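# Stack skittle-topped box on other box, rest both poles

## Task

Put the box that carries the skittle squarely on top of the other box so the skittle ends up upright at the top of the stack, and also lay both poles onto their rests.

## Robot and tools

Setup: four identical i2rt Big YAM arms, arm1 to arm4. Each has six joints, a right hand (index, middle, ring finger and thumb, four hinges each, 16 independent motors) and a wrist camera. Scene frame: metres, origin on the floor, +z up. Feet: arm1 (-1.402, +0.249, +0.829) and arm2 (-1.395, -0.232, +0.787) face +x; arm3 (+1.395, -0.236, +0.803) and arm4 (+1.396, +0.238, +0.754) face -x (turned about 180 degrees). Reach is about 1.06 m from the joint1 axis. Fixed room cameras: cam_high, cam_low; wrist cameras: arm1_cam_wrist to arm4_cam_wrist, all 896x504 pixels.

Arm joints (absolute radians): joint1_rad -2.879..2.879 (turns about the foot, positive counter-clockwise from above, 0 points along the foot's facing); joint2_rad 0..3.141 (shoulder, 0 upper arm back, positive lifts then swings forward); joint3_rad 0..3.019 (elbow, 0 folded, positive opens); joint4_rad -1.692..1.57 (hand pitch, positive tips fingers up); joint5_rad -1.57..1.57 (sideways, positive to the arm's right); joint6_rad -2.094..2.094 (roll, positive clockwise seen from behind). With joints 1, 5, 6 at 0 and the hand level and forward, the palm faces up with the thumb on the right; joint6 alone cannot make it face fully down.

Hand point axes: +z toward the fingertips, +x across the palm away from the thumb, +y out of the palm face (palm surface at y = -0.062). Straight fingertips end about 0.12 m beyond the hand point. A rigid camera mast sticks out on the palm side near the wrist (x +0.05..+0.10, z -0.16..-0.11, to y = +0.06) and can strike objects.

Hand keys, each -1..1, scaled between the hinge's two stops; moving toward -1 curls: hand_index/middle/ring _mcp (knuckle, straight at +0.75), _abd (sideways, straight 0.00), _pip (straight +0.58), _dip (straight +0.70); hand_thumb_cmc swings the thumb in front of the palm toward -1 (flat beside palm at +0.71), hand_thumb_axl rotates it about its own line (straight +0.68), hand_thumb_mcp (+0.23) and hand_thumb_ipl (+0.17) bend it. Settings for all motors: hand_current_limit -1..1 maps to 0..550 mA (starts +0.4); hand_speed -0.96..1 gives (n+1)/2 of 8.5 rad/s (starts -0.6). Grip force grows with how far the goal sits past the object's surface. Omitted keys keep their goals; sending a hinge its current reading slackens the grip. A motor at 495 mA or more for 5 s cuts out for 10 s.

Tool move: optional keys arm1, arm2, arm3, arm4, cameras. Each arm key takes an object with: joints (dictionary of absolute targets by name), target (one list of seven numbers [x, y, z, qw, qx, qy, qz], an absolute hand pose in the scene frame, metres, as printed in the hand line; the hand moves in a straight line from its hand_target), speed (0.002..0.5 m/s, default 0.25, only with target; rotation capped at twice that in rad/s), min_time_s (0.1..8 s, minimum duration of that arm's joint motions). When target is given, joints may hold only hand keys. Omitted arms get nothing new. All motions start together; hand paths (0.5..10 s) finish together, paced by the slowest. Expect the hand to lag, overshoot speed near full stretch, and land 1 cm or more off. cameras: list of names, ["all"] or []. An empty move returns full state, all images and the scene number.

wait: seconds 0..10, optional cameras; commands nothing. zoom_image: camera plus region [x0, y0, x1, y1] in pixels from the top-left, at most 504 by 504, only on a camera in the latest images. finished_scene: scene (integer) ends the scene for good; the goal must hold with the robots idle.

Results: a move line per commanded arm ("done" or its worst status word); joint_status and hand_status; "off_target" (stopped short, may still push); "time_out" (joints keep a nearby target and push; resend the reported position to relax); "joint command not followed"/"pose unreachable" (self- or arm-collision check withheld targets; named joints read "not_followed"); on_its_own (uncommanded activity, "held at" is a target); "as last shown" marks arms not in the action. hand_state words per motor: moving, goal, blocked (pressing), overload. Currents in mA are positive toward -1. Joint velocities in rad/s ("within noise" when still); torques in N m, joints 3 and 4 wrap at ±28. MOTOR HOT warns of heating; OVER-TEMPERATURE FAULT means the arm went limp for 30-60 s; then keys read "limit_stop_at_motor_heat" and should be resent. The pictures line gives image order; images may trail the state slightly.

Cautions: a refused move or wait, or a stop during it, cancels the remaining calls of that reply; an invalid call does not. Arms never stop on contact and keep pressing, so avoid shoving objects, pushing into unreachable poses or holding stretched, which heats motors. Any firm contact between two robots, including one hand closing on another's fingers, fails and ends the scene; the safety check may react too late. Objects may get occasional small nudges. Do not drop parts, release them while moving, slam or strike hard, or let anything leave the work area or reach the floor. Time spent thinking lets the scene run with the last command held.

Each tool is called by a JSON object that holds its "api" and its "payload", one argument or row to a line.

## Session

{"api": "move", "payload": {

}}

Scene clock: 0.00 s.
Joint torques (N m): no reading
Motor temperatures (°C): arm1=[31 23 27 27 29 27] | arm2=[27 24 21 22 28 28] | arm3=[29 28 28 24 22 27] | arm4=[23 20 22 26 25 26]
Heat: arm1: hottest joint1_rad 31 °C; arm2: hottest joint5_rad 28 °C; arm3: hottest joint1_rad 29 °C; arm4: hottest joint4_rad 26 °C.
Joint velocities: within noise
arm1.joint_positions: joint1_rad=-0.321 joint2_rad=+0.610 joint3_rad=+1.445 joint4_rad=-1.251 joint5_rad=+0.059 joint6_rad=+1.093 hand_index_mcp=+0.753 hand_index_abd=+0.000 hand_index_pip=+0.577 hand_index_dip=+0.696 hand_middle_mcp=+0.753 hand_middle_abd=+0.000 hand_middle_pip=+0.577 hand_middle_dip=+0.696 hand_ring_mcp=+0.753 hand_ring_abd=+0.000 hand_ring_pip=+0.577 hand_ring_dip=+0.696 hand_thumb_cmc=+0.714 hand_thumb_axl=+0.677 hand_thumb_mcp=+0.226 hand_thumb_ipl=+0.168 hand_current_limit=+0.400 hand_speed=-0.600
arm1.joint_status: not commanded
arm1.hand_state: goal,goal,goal,goal,goal,goal,goal,goal,goal,goal,goal,goal,goal,goal,overload,goal
arm1.index_mcp_current_ma: 0
arm1.index_abd_current_ma: 0
arm1.index_pip_current_ma: 0
arm1.index_dip_current_ma: 0
arm1.middle_mcp_current_ma: 0
arm1.middle_abd_current_ma: 0
arm1.middle_pip_current_ma: 0
arm1.middle_dip_current_ma: 0
arm1.ring_mcp_current_ma: 0
arm1.ring_abd_current_ma: 0
arm1.ring_pip_current_ma: 0
arm1.ring_dip_current_ma: 0
arm1.thumb_cmc_current_ma: 0
arm1.thumb_axl_current_ma: 0
arm1.thumb_mcp_current_ma: 0
arm1.thumb_ipl_current_ma: 0
arm1.hand_goal_index_mcp: 0.754
arm1.hand_goal_index_abd: 0.000
arm1.hand_goal_index_pip: 0.576
arm1.hand_goal_index_dip: 0.696
arm1.hand_goal_middle_mcp: 0.754
arm1.hand_goal_middle_abd: 0.000
arm1.hand_goal_middle_pip: 0.576
arm1.hand_goal_middle_dip: 0.696
arm1.hand_goal_ring_mcp: 0.754
arm1.hand_goal_ring_abd: 0.000
arm1.hand_goal_ring_pip: 0.576
arm1.hand_goal_ring_dip: 0.696
arm1.hand_goal_thumb_cmc: 0.714
arm1.hand_goal_thumb_axl: 0.678
arm1.hand_goal_thumb_mcp: 0.226
arm1.hand_goal_thumb_ipl: 0.168
arm1.hand: x=-1.2066 y=+0.0738 z=+1.4320 quat_wxyz=(+0.245, +0.841, +0.033, +0.482) (m; scene frame)
arm1.hand_target: x=-1.2107 y=+0.0754 z=+1.4451 quat_wxyz=(+0.249, +0.833, +0.033, +0.493) (m; scene frame)
arm1.hand_status: not commanded
arm2.joint_positions: joint1_rad=-0.470 joint2_rad=+0.582 joint3_rad=+1.457 joint4_rad=-1.203 joint5_rad=+0.036 joint6_rad=+1.160 hand_index_mcp=+0.753 hand_index_abd=+0.000 hand_index_pip=+0.577 hand_index_dip=+0.696 hand_middle_mcp=+0.753 hand_middle_abd=+0.000 hand_middle_pip=+0.577 hand_middle_dip=+0.696 hand_ring_mcp=+0.753 hand_ring_abd=+0.000 hand_ring_pip=+0.577 hand_ring_dip=+0.696 hand_thumb_cmc=+0.714 hand_thumb_axl=+0.677 hand_thumb_mcp=+0.226 hand_thumb_ipl=+0.168 hand_current_limit=+0.400 hand_speed=-0.600
arm2.joint_status: not commanded
arm2.hand_state: goal,goal,goal,goal,goal,goal,goal,goal,goal,goal,goal,goal,goal,goal,goal,goal
arm2.index_mcp_current_ma: 0
arm2.index_abd_current_ma: 0
arm2.index_pip_current_ma: 0
arm2.index_dip_current_ma: 0
arm2.middle_mcp_current_ma: 0
arm2.middle_abd_current_ma: 0
arm2.middle_pip_current_ma: 0
arm2.middle_dip_current_ma: 0
arm2.ring_mcp_current_ma: 0
arm2.ring_abd_current_ma: 0
arm2.ring_pip_current_ma: 0
arm2.ring_dip_current_ma: 0
arm2.thumb_cmc_current_ma: 0
arm2.thumb_axl_current_ma: 0
arm2.thumb_mcp_current_ma: 0
arm2.thumb_ipl_current_ma: 0
arm2.hand_goal_index_mcp: 0.754
arm2.hand_goal_index_abd: 0.000
arm2.hand_goal_index_pip: 0.576
arm2.hand_goal_index_dip: 0.696
arm2.hand_goal_middle_mcp: 0.754
arm2.hand_goal_middle_abd: 0.000
arm2.hand_goal_middle_pip: 0.576
arm2.hand_goal_middle_dip: 0.696
arm2.hand_goal_ring_mcp: 0.754
arm2.hand_goal_ring_abd: 0.000
arm2.hand_goal_ring_pip: 0.576
arm2.hand_goal_ring_dip: 0.696
arm2.hand_goal_thumb_cmc: 0.714
arm2.hand_goal_thumb_axl: 0.678
arm2.hand_goal_thumb_mcp: 0.226
arm2.hand_goal_thumb_ipl: 0.168
arm2.hand: x=-1.2322 y=-0.4061 z=+1.4110 quat_wxyz=(+0.250, +0.811, -0.014, +0.528) (m; scene frame)
arm2.hand_target: x=-1.2362 y=-0.4042 z=+1.4211 quat_wxyz=(+0.254, +0.804, -0.014, +0.537) (m; scene frame)
arm2.hand_status: not commanded
arm3.joint_positions: joint1_rad=-0.174 joint2_rad=+0.605 joint3_rad=+1.442 joint4_rad=-1.235 joint5_rad=-0.020 joint6_rad=+1.050 hand_index_mcp=+0.753 hand_index_abd=+0.000 hand_index_pip=+0.577 hand_index_dip=+0.696 hand_middle_mcp=+0.753 hand_middle_abd=+0.000 hand_middle_pip=+0.577 hand_middle_dip=+0.696 hand_ring_mcp=+0.753 hand_ring_abd=+0.000 hand_ring_pip=+0.577 hand_ring_dip=+0.696 hand_thumb_cmc=+0.714 hand_thumb_axl=+0.677 hand_thumb_mcp=+0.226 hand_thumb_ipl=+0.168 hand_current_limit=+0.400 hand_speed=-0.600
arm3.joint_status: not commanded
arm3.hand_state: goal,goal,goal,goal,goal,goal,goal,goal,goal,goal,goal,goal,goal,goal,goal,goal
arm3.index_mcp_current_ma: 0
arm3.index_abd_current_ma: 0
arm3.index_pip_current_ma: 0
arm3.index_dip_current_ma: 0
arm3.middle_mcp_current_ma: 0
arm3.middle_abd_current_ma: 0
arm3.middle_pip_current_ma: 0
arm3.middle_dip_current_ma: 0
arm3.ring_mcp_current_ma: 0
arm3.ring_abd_current_ma: 0
arm3.ring_pip_current_ma: 0
arm3.ring_dip_current_ma: 0
arm3.thumb_cmc_current_ma: 0
arm3.thumb_axl_current_ma: 0
arm3.thumb_mcp_current_ma: 0
arm3.thumb_ipl_current_ma: 0
arm3.hand_goal_index_mcp: 0.754
arm3.hand_goal_index_abd: 0.000
arm3.hand_goal_index_pip: 0.576
arm3.hand_goal_index_dip: 0.696
arm3.hand_goal_middle_mcp: 0.754
arm3.hand_goal_middle_abd: 0.000
arm3.hand_goal_middle_pip: 0.576
arm3.hand_goal_middle_dip: 0.696
arm3.hand_goal_ring_mcp: 0.754
arm3.hand_goal_ring_abd: 0.000
arm3.hand_goal_ring_pip: 0.576
arm3.hand_goal_ring_dip: 0.696
arm3.hand_goal_thumb_cmc: 0.714
arm3.hand_goal_thumb_axl: 0.678
arm3.hand_goal_thumb_mcp: 0.226
arm3.hand_goal_thumb_ipl: 0.168
arm3.hand: x=+1.1690 y=-0.1056 z=+1.4108 quat_wxyz=(-0.519, -0.139, +0.823, +0.185) (m; scene frame)
arm3.hand_target: x=+1.1729 y=-0.1063 z=+1.4251 quat_wxyz=(-0.532, -0.138, +0.814, +0.190) (m; scene frame)
arm3.hand_status: not commanded
arm4.joint_positions: joint1_rad=-0.358 joint2_rad=+0.638 joint3_rad=+1.322 joint4_rad=-1.168 joint5_rad=-0.078 joint6_rad=+1.093 hand_index_mcp=+0.753 hand_index_abd=+0.000 hand_index_pip=+0.577 hand_index_dip=+0.696 hand_middle_mcp=+0.753 hand_middle_abd=+0.000 hand_middle_pip=+0.577 hand_middle_dip=+0.696 hand_ring_mcp=+0.753 hand_ring_abd=+0.000 hand_ring_pip=+0.577 hand_ring_dip=+0.696 hand_thumb_cmc=+0.714 hand_thumb_axl=+0.677 hand_thumb_mcp=+0.226 hand_thumb_ipl=+0.168 hand_current_limit=+0.400 hand_speed=-0.600
arm4.joint_status: not commanded
arm4.hand_state: goal,goal,goal,goal,goal,goal,goal,goal,goal,goal,goal,goal,goal,goal,goal,goal
arm4.index_mcp_current_ma: 0
arm4.index_abd_current_ma: 0
arm4.index_pip_current_ma: 0
arm4.index_dip_current_ma: 0
arm4.middle_mcp_current_ma: 0
arm4.middle_abd_current_ma: 0
arm4.middle_pip_current_ma: 0
arm4.middle_dip_current_ma: 0
arm4.ring_mcp_current_ma: 0
arm4.ring_abd_current_ma: 0
arm4.ring_pip_current_ma: 0
arm4.ring_dip_current_ma: 0
arm4.thumb_cmc_current_ma: 0
arm4.thumb_axl_current_ma: 0
arm4.thumb_mcp_current_ma: 0
arm4.thumb_ipl_current_ma: 0
arm4.hand_goal_index_mcp: 0.754
arm4.hand_goal_index_abd: 0.000
arm4.hand_goal_index_pip: 0.576
arm4.hand_goal_index_dip: 0.696
arm4.hand_goal_middle_mcp: 0.754
arm4.hand_goal_middle_abd: 0.000
arm4.hand_goal_middle_pip: 0.576
arm4.hand_goal_middle_dip: 0.696
arm4.hand_goal_ring_mcp: 0.754
arm4.hand_goal_ring_abd: 0.000
arm4.hand_goal_ring_pip: 0.576
arm4.hand_goal_ring_dip: 0.696
arm4.hand_goal_thumb_cmc: 0.714
arm4.hand_goal_thumb_axl: 0.678
arm4.hand_goal_thumb_mcp: 0.226
arm4.hand_goal_thumb_ipl: 0.168
arm4.hand: x=+1.1601 y=+0.4179 z=+1.3043 quat_wxyz=(-0.482, -0.052, +0.854, +0.190) (m; scene frame)
arm4.hand_target: x=+1.1628 y=+0.4167 z=+1.3170 quat_wxyz=(-0.492, -0.052, +0.847, +0.195) (m; scene frame)
arm4.hand_status: not commanded
pictures: arm1_cam_wrist, arm2_cam_wrist, arm3_cam_wrist, arm4_cam_wrist, cam_high, cam_low

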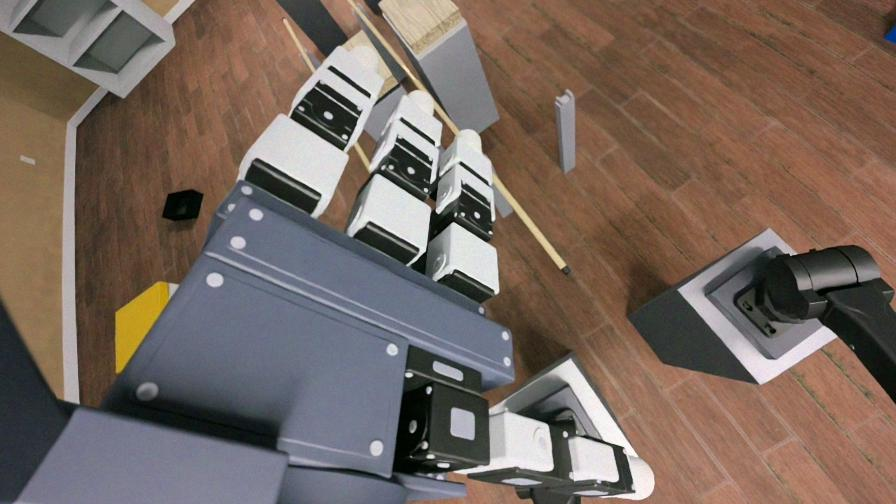

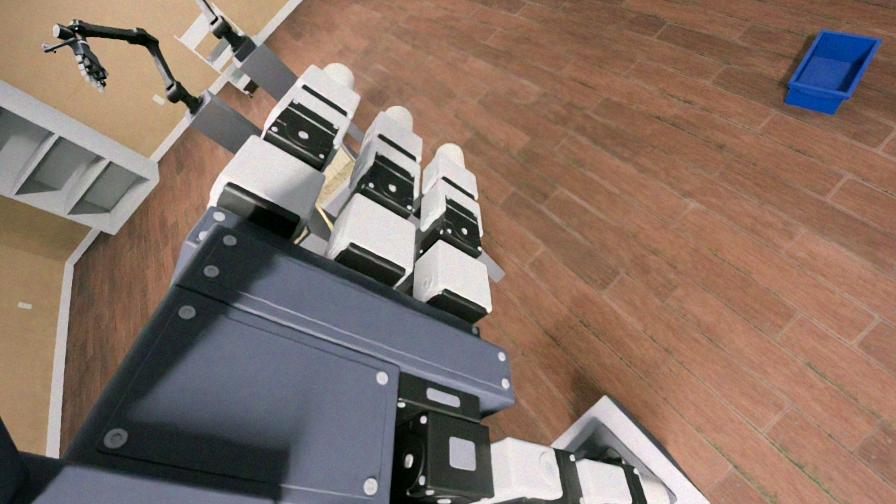

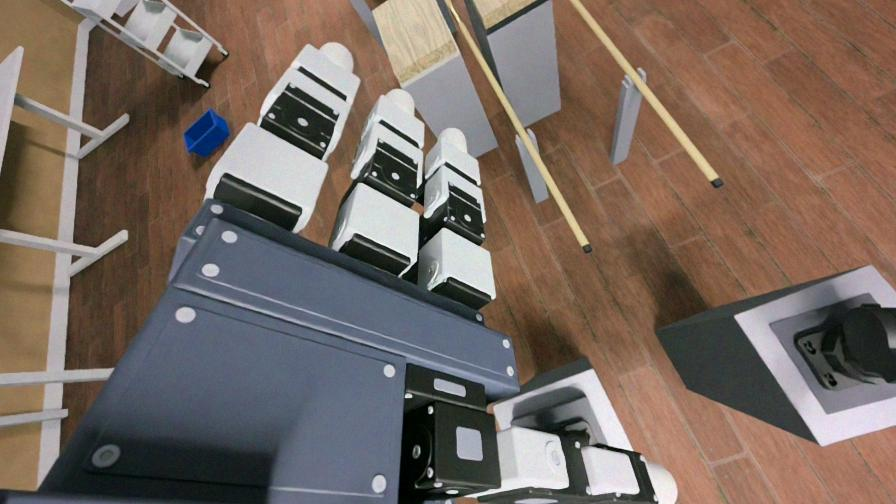

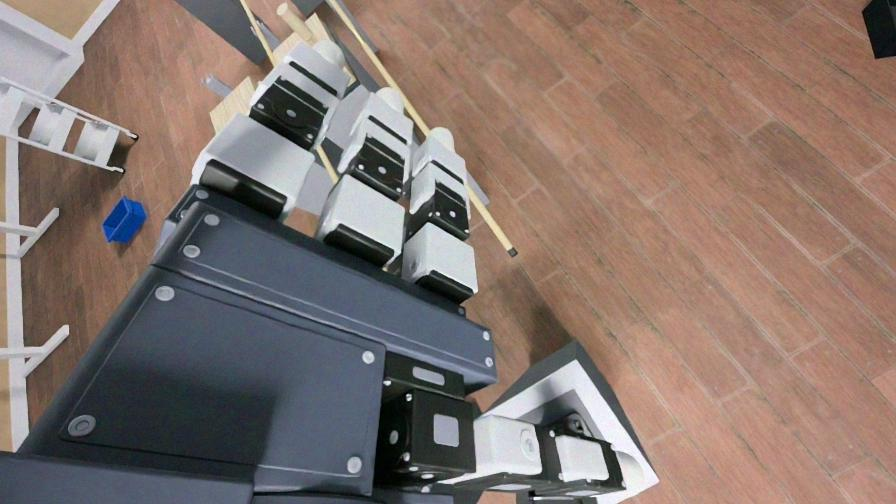

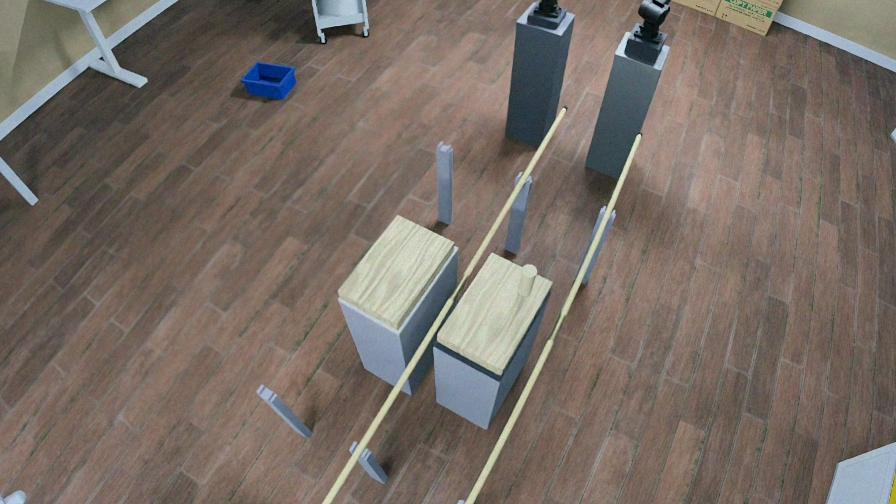

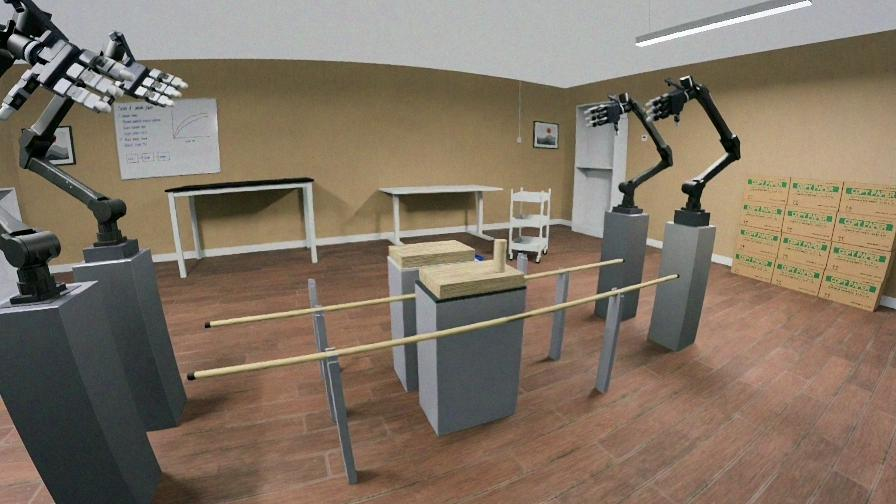

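{"api": "zoom_image", "payload": {
  "camera": "cam_high",
  "region": [320, 180, 620, 440]
}}

{"api": "zoom_image", "payload": {
  "camera": "cam_low",
  "region": [370, 220, 550, 320]
}}

{"api": "zoom_image", "payload": {
  "camera": "arm3_cam_wrist",
  "region": [360, 0, 740, 260]
}}

{"api": "zoom_image", "payload": {
  "camera": "cam_low",
  "region": [180, 250, 430, 400]
}}

Scaled by 1.680 from the camera's 896x504 image, which has a finer 1280x720 frame.

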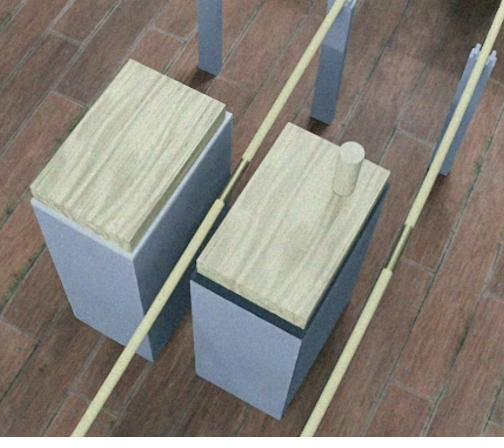

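Scaled by 2.800 from the camera's 896x504 image, which has a finer 1280x720 frame.

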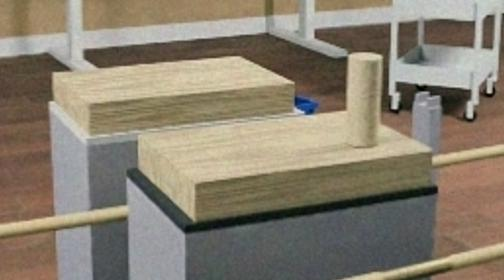

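Scaled by 1.326 from the camera's 896x504 image, which has a finer 1280x720 frame.

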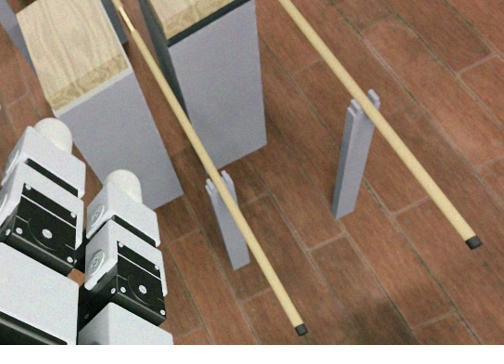

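Scaled by 2.016 from the camera's 896x504 image, which has a finer 1280x720 frame.

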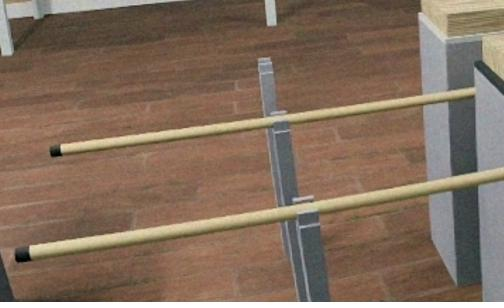

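{"api": "zoom_image", "payload": {
  "camera": "cam_high",
  "region": [420, 240, 580, 370]
}}

{"api": "zoom_image", "payload": {
  "camera": "cam_low",
  "region": [405, 230, 535, 310]
}}

{"api": "zoom_image", "payload": {
  "camera": "arm4_cam_wrist",
  "region": [190, 0, 520, 270]
}}

{"api": "zoom_image", "payload": {
  "camera": "arm1_cam_wrist",
  "region": [270, 0, 610, 280]
}}

{"api": "zoom_image", "payload": {
  "camera": "cam_high",
  "region": [420, 80, 680, 300]
}}

{"api": "zoom_image", "payload": {
  "camera": "cam_high",
  "region": [240, 360, 520, 504]
}}

Scaled by 3.150 from the camera's 896x504 image, which has a finer 1280x720 frame.

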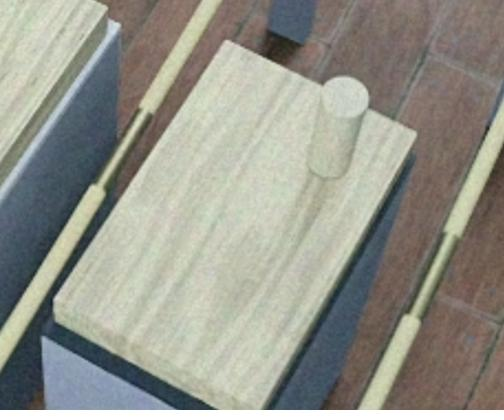

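Scaled by 3.877 from the camera's 896x504 image, which has a finer 1280x720 frame.

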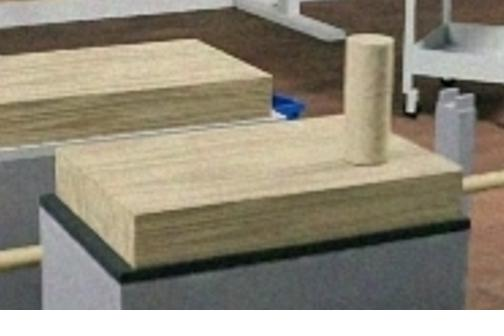

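Scaled by 1.527 from the camera's 896x504 image, which has a finer 1280x720 frame.

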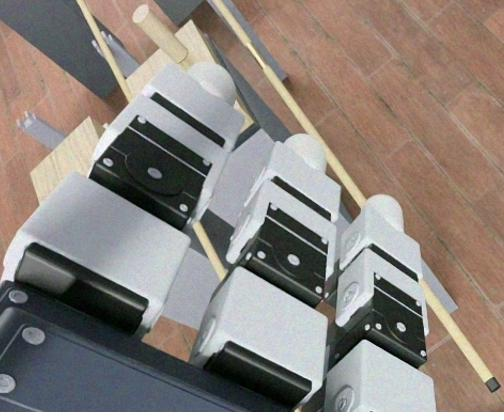

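Scaled by 1.482 from the camera's 896x504 image, which has a finer 1280x720 frame.

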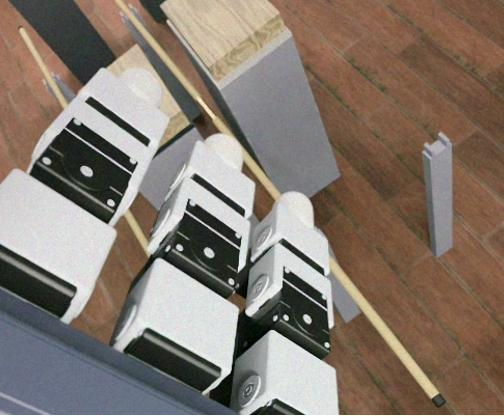

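Scaled by 1.938 from the camera's 896x504 image, which has a finer 1280x720 frame.

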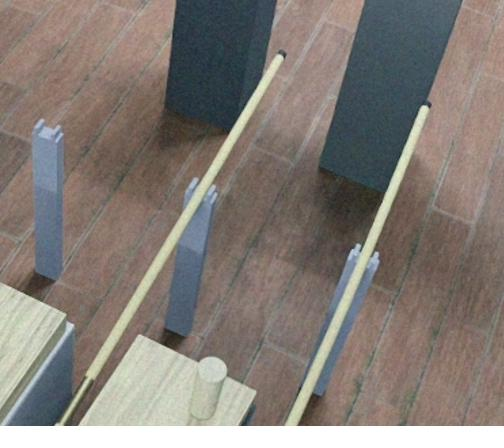

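Scaled by 1.800 from the camera's 896x504 image, which has a finer 1280x720 frame.

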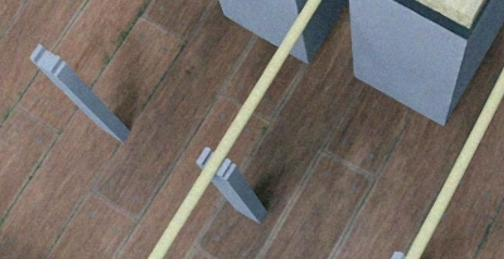

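{"api": "zoom_image", "payload": {
  "camera": "arm3_cam_wrist",
  "region": [240, 20, 500, 320]
}}

{"api": "zoom_image", "payload": {
  "camera": "arm3_cam_wrist",
  "region": [390, 350, 690, 504]
}}

Scaled by 1.680 from the camera's 896x504 image, which has a finer 1280x720 frame.

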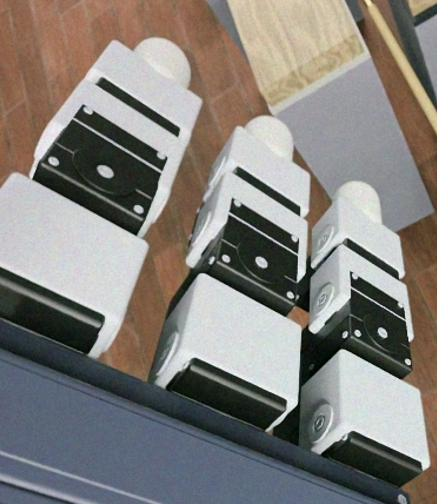

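Scaled by 1.680 from the camera's 896x504 image, which has a finer 1280x720 frame.

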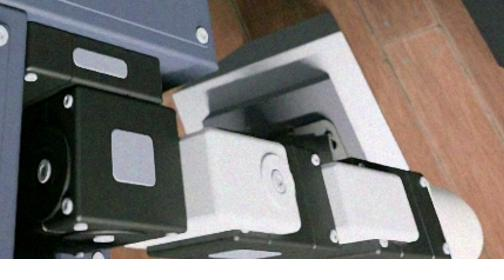

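{"api": "move", "payload": {
  "arm1": {"joints":{"joint1_rad":0.3,"joint2_rad":1.2,"joint3_rad":1.4,"joint4_rad":-1.6,"joint5_rad":0.78,"joint6_rad":1.57},"min_time_s":4},
  "arm2": {"joints":{"joint1_rad":0.1,"joint2_rad":1.2,"joint3_rad":1.4,"joint4_rad":-1.6,"joint5_rad":-0.78,"joint6_rad":-1.57},"min_time_s":4},
  "arm3": {"joints":{"joint1_rad":-0.1,"joint2_rad":1.2,"joint3_rad":1.4,"joint4_rad":-1.6,"joint5_rad":0.78,"joint6_rad":1.57},"min_time_s":4},
  "arm4": {"joints":{"joint1_rad":-0.3,"joint2_rad":1.2,"joint3_rad":1.4,"joint4_rad":-1.6,"joint5_rad":-0.78,"joint6_rad":-1.57},"min_time_s":4},
  "cameras": ["all"]
}}

Scene clock: 253.73 s.
Joint torques (N m): arm1=[0.97 -6.95 7.19 0.24 1.04 0.15] | arm2=[3.08 -6.36 7.98 0.34 -1.2 -0.02] | arm3=[0.62 -5.89 7.1 -0.18 0.84 0.06] | arm4=[1.96 -5.3 15.97 0.55 -1.05 -0.22]
Motor temperatures (°C): arm1=[28 22 41 26 25 25] | arm2=[25 23 32 22 25 23] | arm3=[28 25 35 24 21 22] | arm4=[23 20 36 24 23 25]
Heat: arm1: hottest joint3_rad 41 °C; arm2: hottest joint3_rad 32 °C; arm3: hottest joint3_rad 35 °C; arm4: hottest joint3_rad 36 °C.
move: arm1 done; arm2 done; arm3 done; arm4 done
Joint velocities: within noise
arm1.joint_positions: joint1_rad=+0.294 joint2_rad=+1.192 joint3_rad=+1.411 joint4_rad=-1.589 joint5_rad=+0.778 joint6_rad=+1.556 hand_index_mcp=+0.757 hand_index_abd=+0.000 hand_index_pip=+0.577 hand_index_dip=+0.696 hand_middle_mcp=+0.757 hand_middle_abd=+0.000 hand_middle_pip=+0.577 hand_middle_dip=+0.696 hand_ring_mcp=+0.757 hand_ring_abd=+0.000 hand_ring_pip=+0.577 hand_ring_dip=+0.696 hand_thumb_cmc=+0.718 hand_thumb_axl=+0.677 hand_thumb_mcp=-0.142 hand_thumb_ipl=+0.168 hand_current_limit=+0.400 hand_speed=-0.600
arm1.joint_status: all done
arm1.hand_state: goal,goal,goal,goal,goal,goal,goal,goal,goal,goal,goal,goal,goal,goal,overload,goal
arm1.index_mcp_current_ma: 0
arm1.index_abd_current_ma: 0
arm1.index_pip_current_ma: 0
arm1.index_dip_current_ma: 0
arm1.middle_mcp_current_ma: 0
arm1.middle_abd_current_ma: 0
arm1.middle_pip_current_ma: 0
arm1.middle_dip_current_ma: 0
arm1.ring_mcp_current_ma: 0
arm1.ring_abd_current_ma: 0
arm1.ring_pip_current_ma: 0
arm1.ring_dip_current_ma: 0
arm1.thumb_cmc_current_ma: 0
arm1.thumb_axl_current_ma: 0
arm1.thumb_mcp_current_ma: 0
arm1.thumb_ipl_current_ma: 0
arm1.hand_goal_index_mcp: 0.754
arm1.hand_goal_index_abd: 0.000
arm1.hand_goal_index_pip: 0.576
arm1.hand_goal_index_dip: 0.696
arm1.hand_goal_middle_mcp: 0.754
arm1.hand_goal_middle_abd: 0.000
arm1.hand_goal_middle_pip: 0.576
arm1.hand_goal_middle_dip: 0.696
arm1.hand_goal_ring_mcp: 0.754
arm1.hand_goal_ring_abd: 0.000
arm1.hand_goal_ring_pip: 0.576
arm1.hand_goal_ring_dip: 0.696
arm1.hand_goal_thumb_cmc: 0.714
arm1.hand_goal_thumb_axl: 0.678
arm1.hand_goal_thumb_mcp: 0.226
arm1.hand_goal_thumb_ipl: 0.168
arm1.hand: x=-1.0355 y=+0.1514 z=+1.2749 quat_wxyz=(+0.362, +0.919, +0.087, +0.130) (m; scene frame)
arm1.hand_target: x=-1.0360 y=+0.1536 z=+1.2684 quat_wxyz=(+0.364, +0.919, +0.089, +0.120) (m; scene frame)
arm1.hand_status: not commanded
arm2.joint_positions: joint1_rad=+0.085 joint2_rad=+1.187 joint3_rad=+1.401 joint4_rad=-1.593 joint5_rad=-0.777 joint6_rad=-1.555 hand_index_mcp=+0.758 hand_index_abd=+0.001 hand_index_pip=+0.577 hand_index_dip=+0.696 hand_middle_mcp=+0.758 hand_middle_abd=+0.001 hand_middle_pip=+0.577 hand_middle_dip=+0.696 hand_ring_mcp=+0.758 hand_ring_abd=+0.001 hand_ring_pip=+0.577 hand_ring_dip=+0.696 hand_thumb_cmc=+0.718 hand_thumb_axl=+0.677 hand_thumb_mcp=+0.225 hand_thumb_ipl=+0.168 hand_current_limit=+0.400 hand_speed=-0.600
arm2.joint_status: all done
arm2.hand_state: goal,goal,goal,goal,goal,goal,goal,goal,goal,goal,goal,goal,goal,goal,goal,goal
arm2.index_mcp_current_ma: 19
arm2.index_abd_current_ma: 3
arm2.index_pip_current_ma: 3
arm2.index_dip_current_ma: 0
arm2.middle_mcp_current_ma: 20
arm2.middle_abd_current_ma: 3
arm2.middle_pip_current_ma: 3
arm2.middle_dip_current_ma: 0
arm2.ring_mcp_current_ma: 18
arm2.ring_abd_current_ma: 3
arm2.ring_pip_current_ma: 3
arm2.ring_dip_current_ma: 0
arm2.thumb_cmc_current_ma: 21
arm2.thumb_axl_current_ma: -4
arm2.thumb_mcp_current_ma: -7
arm2.thumb_ipl_current_ma: -2
arm2.hand_goal_index_mcp: 0.754
arm2.hand_goal_index_abd: 0.000
arm2.hand_goal_index_pip: 0.576
arm2.hand_goal_index_dip: 0.696
arm2.hand_goal_middle_mcp: 0.754
arm2.hand_goal_middle_abd: 0.000
arm2.hand_goal_middle_pip: 0.576
arm2.hand_goal_middle_dip: 0.696
arm2.hand_goal_ring_mcp: 0.754
arm2.hand_goal_ring_abd: 0.000
arm2.hand_goal_ring_pip: 0.576
arm2.hand_goal_ring_dip: 0.696
arm2.hand_goal_thumb_cmc: 0.714
arm2.hand_goal_thumb_axl: 0.678
arm2.hand_goal_thumb_mcp: 0.226
arm2.hand_goal_thumb_ipl: 0.168
arm2.hand: x=-1.0581 y=-0.0013 z=+1.2446 quat_wxyz=(+0.062, -0.091, +0.918, +0.381) (m; scene frame)
arm2.hand_target: x=-1.0598 y=+0.0045 z=+1.2402 quat_wxyz=(+0.052, -0.101, +0.917, +0.382) (m; scene frame)
arm2.hand_status: not commanded
arm3.joint_positions: joint1_rad=-0.113 joint2_rad=+1.198 joint3_rad=+1.402 joint4_rad=-1.589 joint5_rad=+0.777 joint6_rad=+1.557 hand_index_mcp=+0.758 hand_index_abd=+0.001 hand_index_pip=+0.577 hand_index_dip=+0.696 hand_middle_mcp=+0.758 hand_middle_abd=+0.001 hand_middle_pip=+0.577 hand_middle_dip=+0.696 hand_ring_mcp=+0.757 hand_ring_abd=+0.001 hand_ring_pip=+0.577 hand_ring_dip=+0.696 hand_thumb_cmc=+0.718 hand_thumb_axl=+0.677 hand_thumb_mcp=+0.225 hand_thumb_ipl=+0.168 hand_current_limit=+0.400 hand_speed=-0.600
arm3.joint_status: all done
arm3.hand_state: goal,goal,goal,goal,goal,goal,goal,goal,goal,goal,goal,goal,goal,goal,goal,goal
arm3.index_mcp_current_ma: 13
arm3.index_abd_current_ma: 1
arm3.index_pip_current_ma: 2
arm3.index_dip_current_ma: 0
arm3.middle_mcp_current_ma: 15
arm3.middle_abd_current_ma: 1
arm3.middle_pip_current_ma: 2
arm3.middle_dip_current_ma: 0
arm3.ring_mcp_current_ma: 12
arm3.ring_abd_current_ma: 1
arm3.ring_pip_current_ma: 2
arm3.ring_dip_current_ma: 0
arm3.thumb_cmc_current_ma: 14
arm3.thumb_axl_current_ma: -2
arm3.thumb_mcp_current_ma: -4
arm3.thumb_ipl_current_ma: -1
arm3.hand_goal_index_mcp: 0.754
arm3.hand_goal_index_abd: 0.000
arm3.hand_goal_index_pip: 0.576
arm3.hand_goal_index_dip: 0.696
arm3.hand_goal_middle_mcp: 0.754
arm3.hand_goal_middle_abd: 0.000
arm3.hand_goal_middle_pip: 0.576
arm3.hand_goal_middle_dip: 0.696
arm3.hand_goal_ring_mcp: 0.754
arm3.hand_goal_ring_abd: 0.000
arm3.hand_goal_ring_pip: 0.576
arm3.hand_goal_ring_dip: 0.696
arm3.hand_goal_thumb_cmc: 0.714
arm3.hand_goal_thumb_axl: 0.678
arm3.hand_goal_thumb_mcp: 0.226
arm3.hand_goal_thumb_ipl: 0.168
arm3.hand: x=+1.0949 y=-0.0089 z=+1.2461 quat_wxyz=(-0.054, +0.090, +0.919, +0.381) (m; scene frame)
arm3.hand_target: x=+1.0940 y=-0.0130 z=+1.2449 quat_wxyz=(-0.052, +0.088, +0.919, +0.381) (m; scene frame)
arm3.hand_status: not commanded
arm4.joint_positions: joint1_rad=-0.310 joint2_rad=+1.191 joint3_rad=+1.336 joint4_rad=-1.592 joint5_rad=-0.777 joint6_rad=-1.555 hand_index_mcp=+0.757 hand_index_abd=+0.001 hand_index_pip=+0.577 hand_index_dip=+0.696 hand_middle_mcp=+0.758 hand_middle_abd=+0.001 hand_middle_pip=+0.577 hand_middle_dip=+0.696 hand_ring_mcp=+0.757 hand_ring_abd=+0.001 hand_ring_pip=+0.577 hand_ring_dip=+0.696 hand_thumb_cmc=+0.718 hand_thumb_axl=+0.677 hand_thumb_mcp=+0.225 hand_thumb_ipl=+0.168 hand_current_limit=+0.400 hand_speed=-0.600
arm4.joint_status: all done
arm4.hand_state: goal,goal,goal,goal,goal,goal,goal,goal,goal,goal,goal,goal,goal,goal,goal,goal
arm4.index_mcp_current_ma: 2
arm4.index_abd_current_ma: 0
arm4.index_pip_current_ma: 0
arm4.index_dip_current_ma: 0
arm4.middle_mcp_current_ma: 2
arm4.middle_abd_current_ma: 0
arm4.middle_pip_current_ma: 0
arm4.middle_dip_current_ma: 0
arm4.ring_mcp_current_ma: 2
arm4.ring_abd_current_ma: 0
arm4.ring_pip_current_ma: 0
arm4.ring_dip_current_ma: 0
arm4.thumb_cmc_current_ma: 2
arm4.thumb_axl_current_ma: 0
arm4.thumb_mcp_current_ma: -1
arm4.thumb_ipl_current_ma: 0
arm4.hand_goal_index_mcp: 0.754
arm4.hand_goal_index_abd: 0.000
arm4.hand_goal_index_pip: 0.576
arm4.hand_goal_index_dip: 0.696
arm4.hand_goal_middle_mcp: 0.754
arm4.hand_goal_middle_abd: 0.000
arm4.hand_goal_middle_pip: 0.576
arm4.hand_goal_middle_dip: 0.696
arm4.hand_goal_ring_mcp: 0.754
arm4.hand_goal_ring_abd: 0.000
arm4.hand_goal_ring_pip: 0.576
arm4.hand_goal_ring_dip: 0.696
arm4.hand_goal_thumb_cmc: 0.714
arm4.hand_goal_thumb_axl: 0.678
arm4.hand_goal_thumb_mcp: 0.226
arm4.hand_goal_thumb_ipl: 0.168
arm4.hand: x=+0.9923 y=+0.1943 z=+1.1823 quat_wxyz=(-0.363, -0.912, +0.147, +0.121) (m; scene frame)
arm4.hand_target: x=+0.9882 y=+0.1915 z=+1.2061 quat_wxyz=(-0.360, -0.913, +0.126, +0.143) (m; scene frame)
arm4.hand_status: not commanded
pictures: arm1_cam_wrist, arm2_cam_wrist, arm3_cam_wrist, arm4_cam_wrist, cam_high, cam_low

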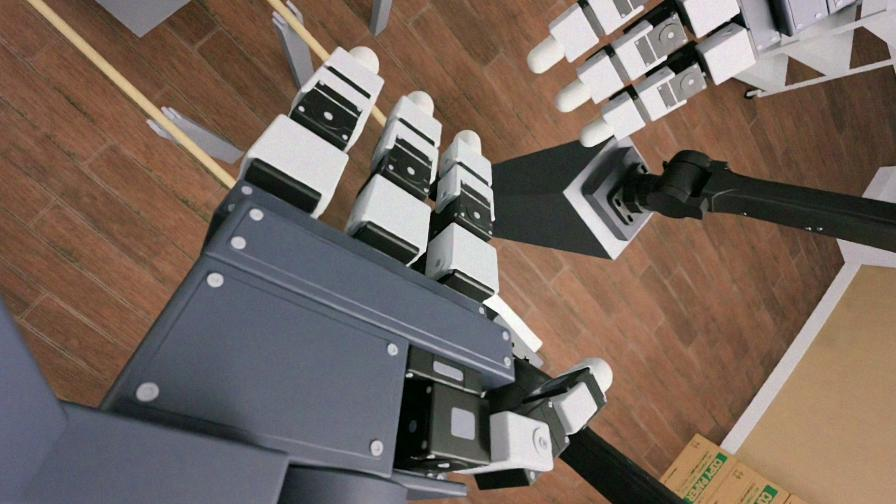

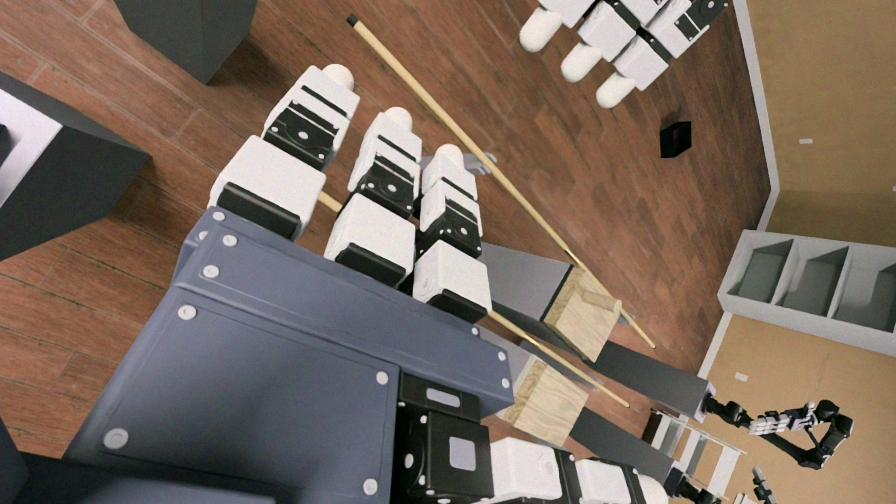

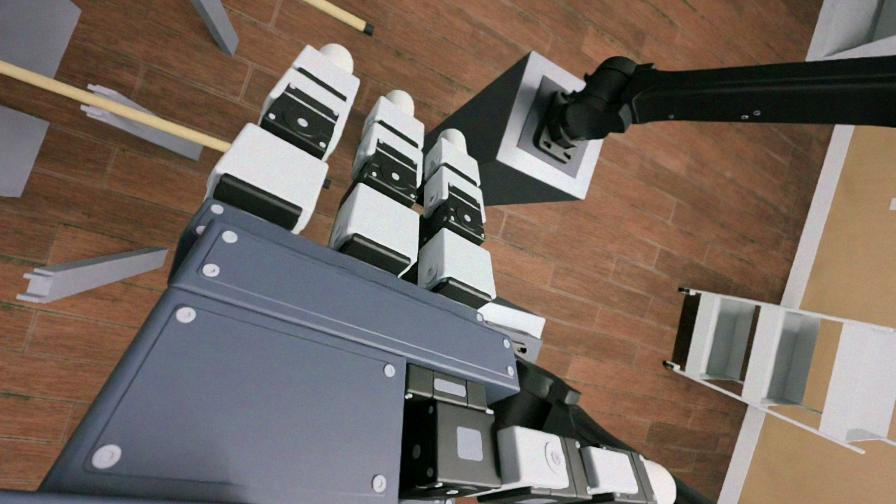

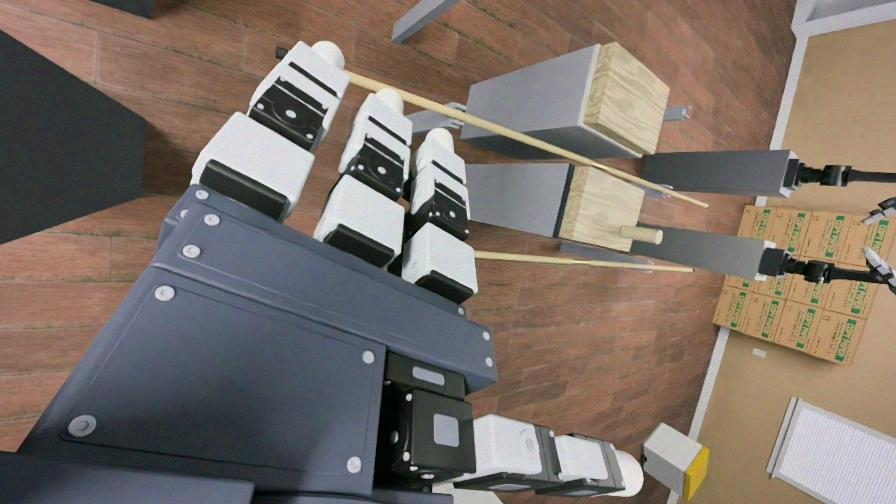

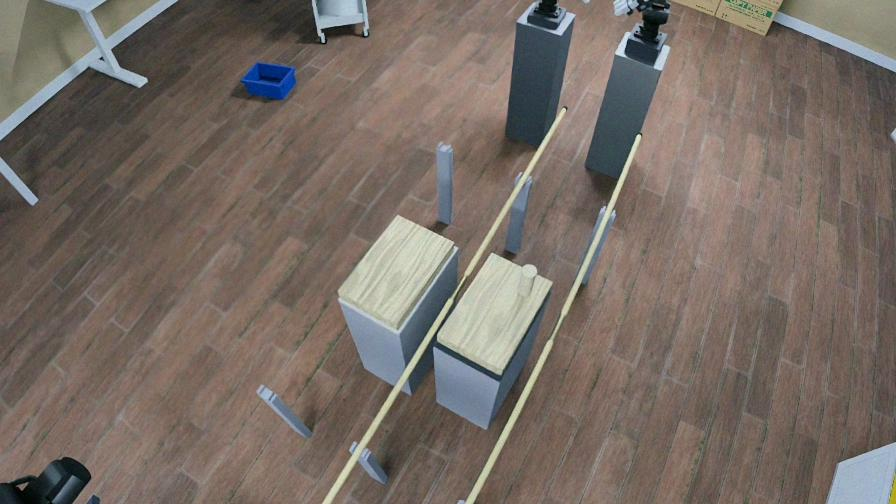

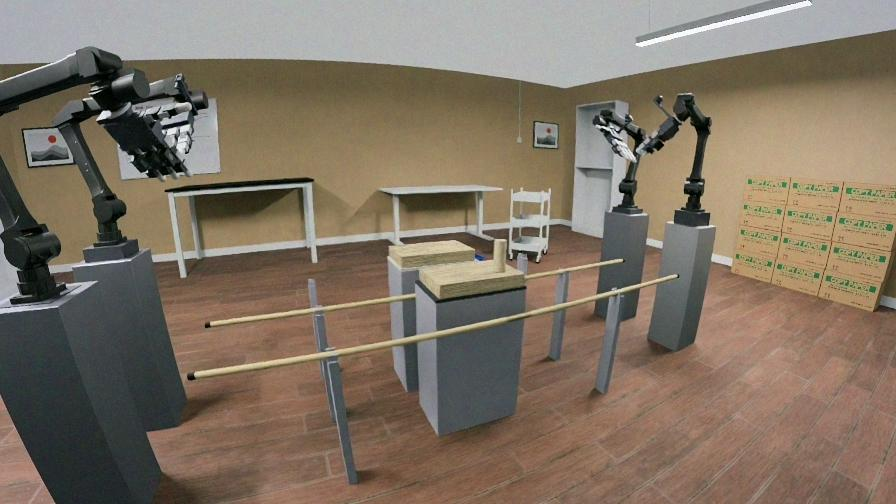

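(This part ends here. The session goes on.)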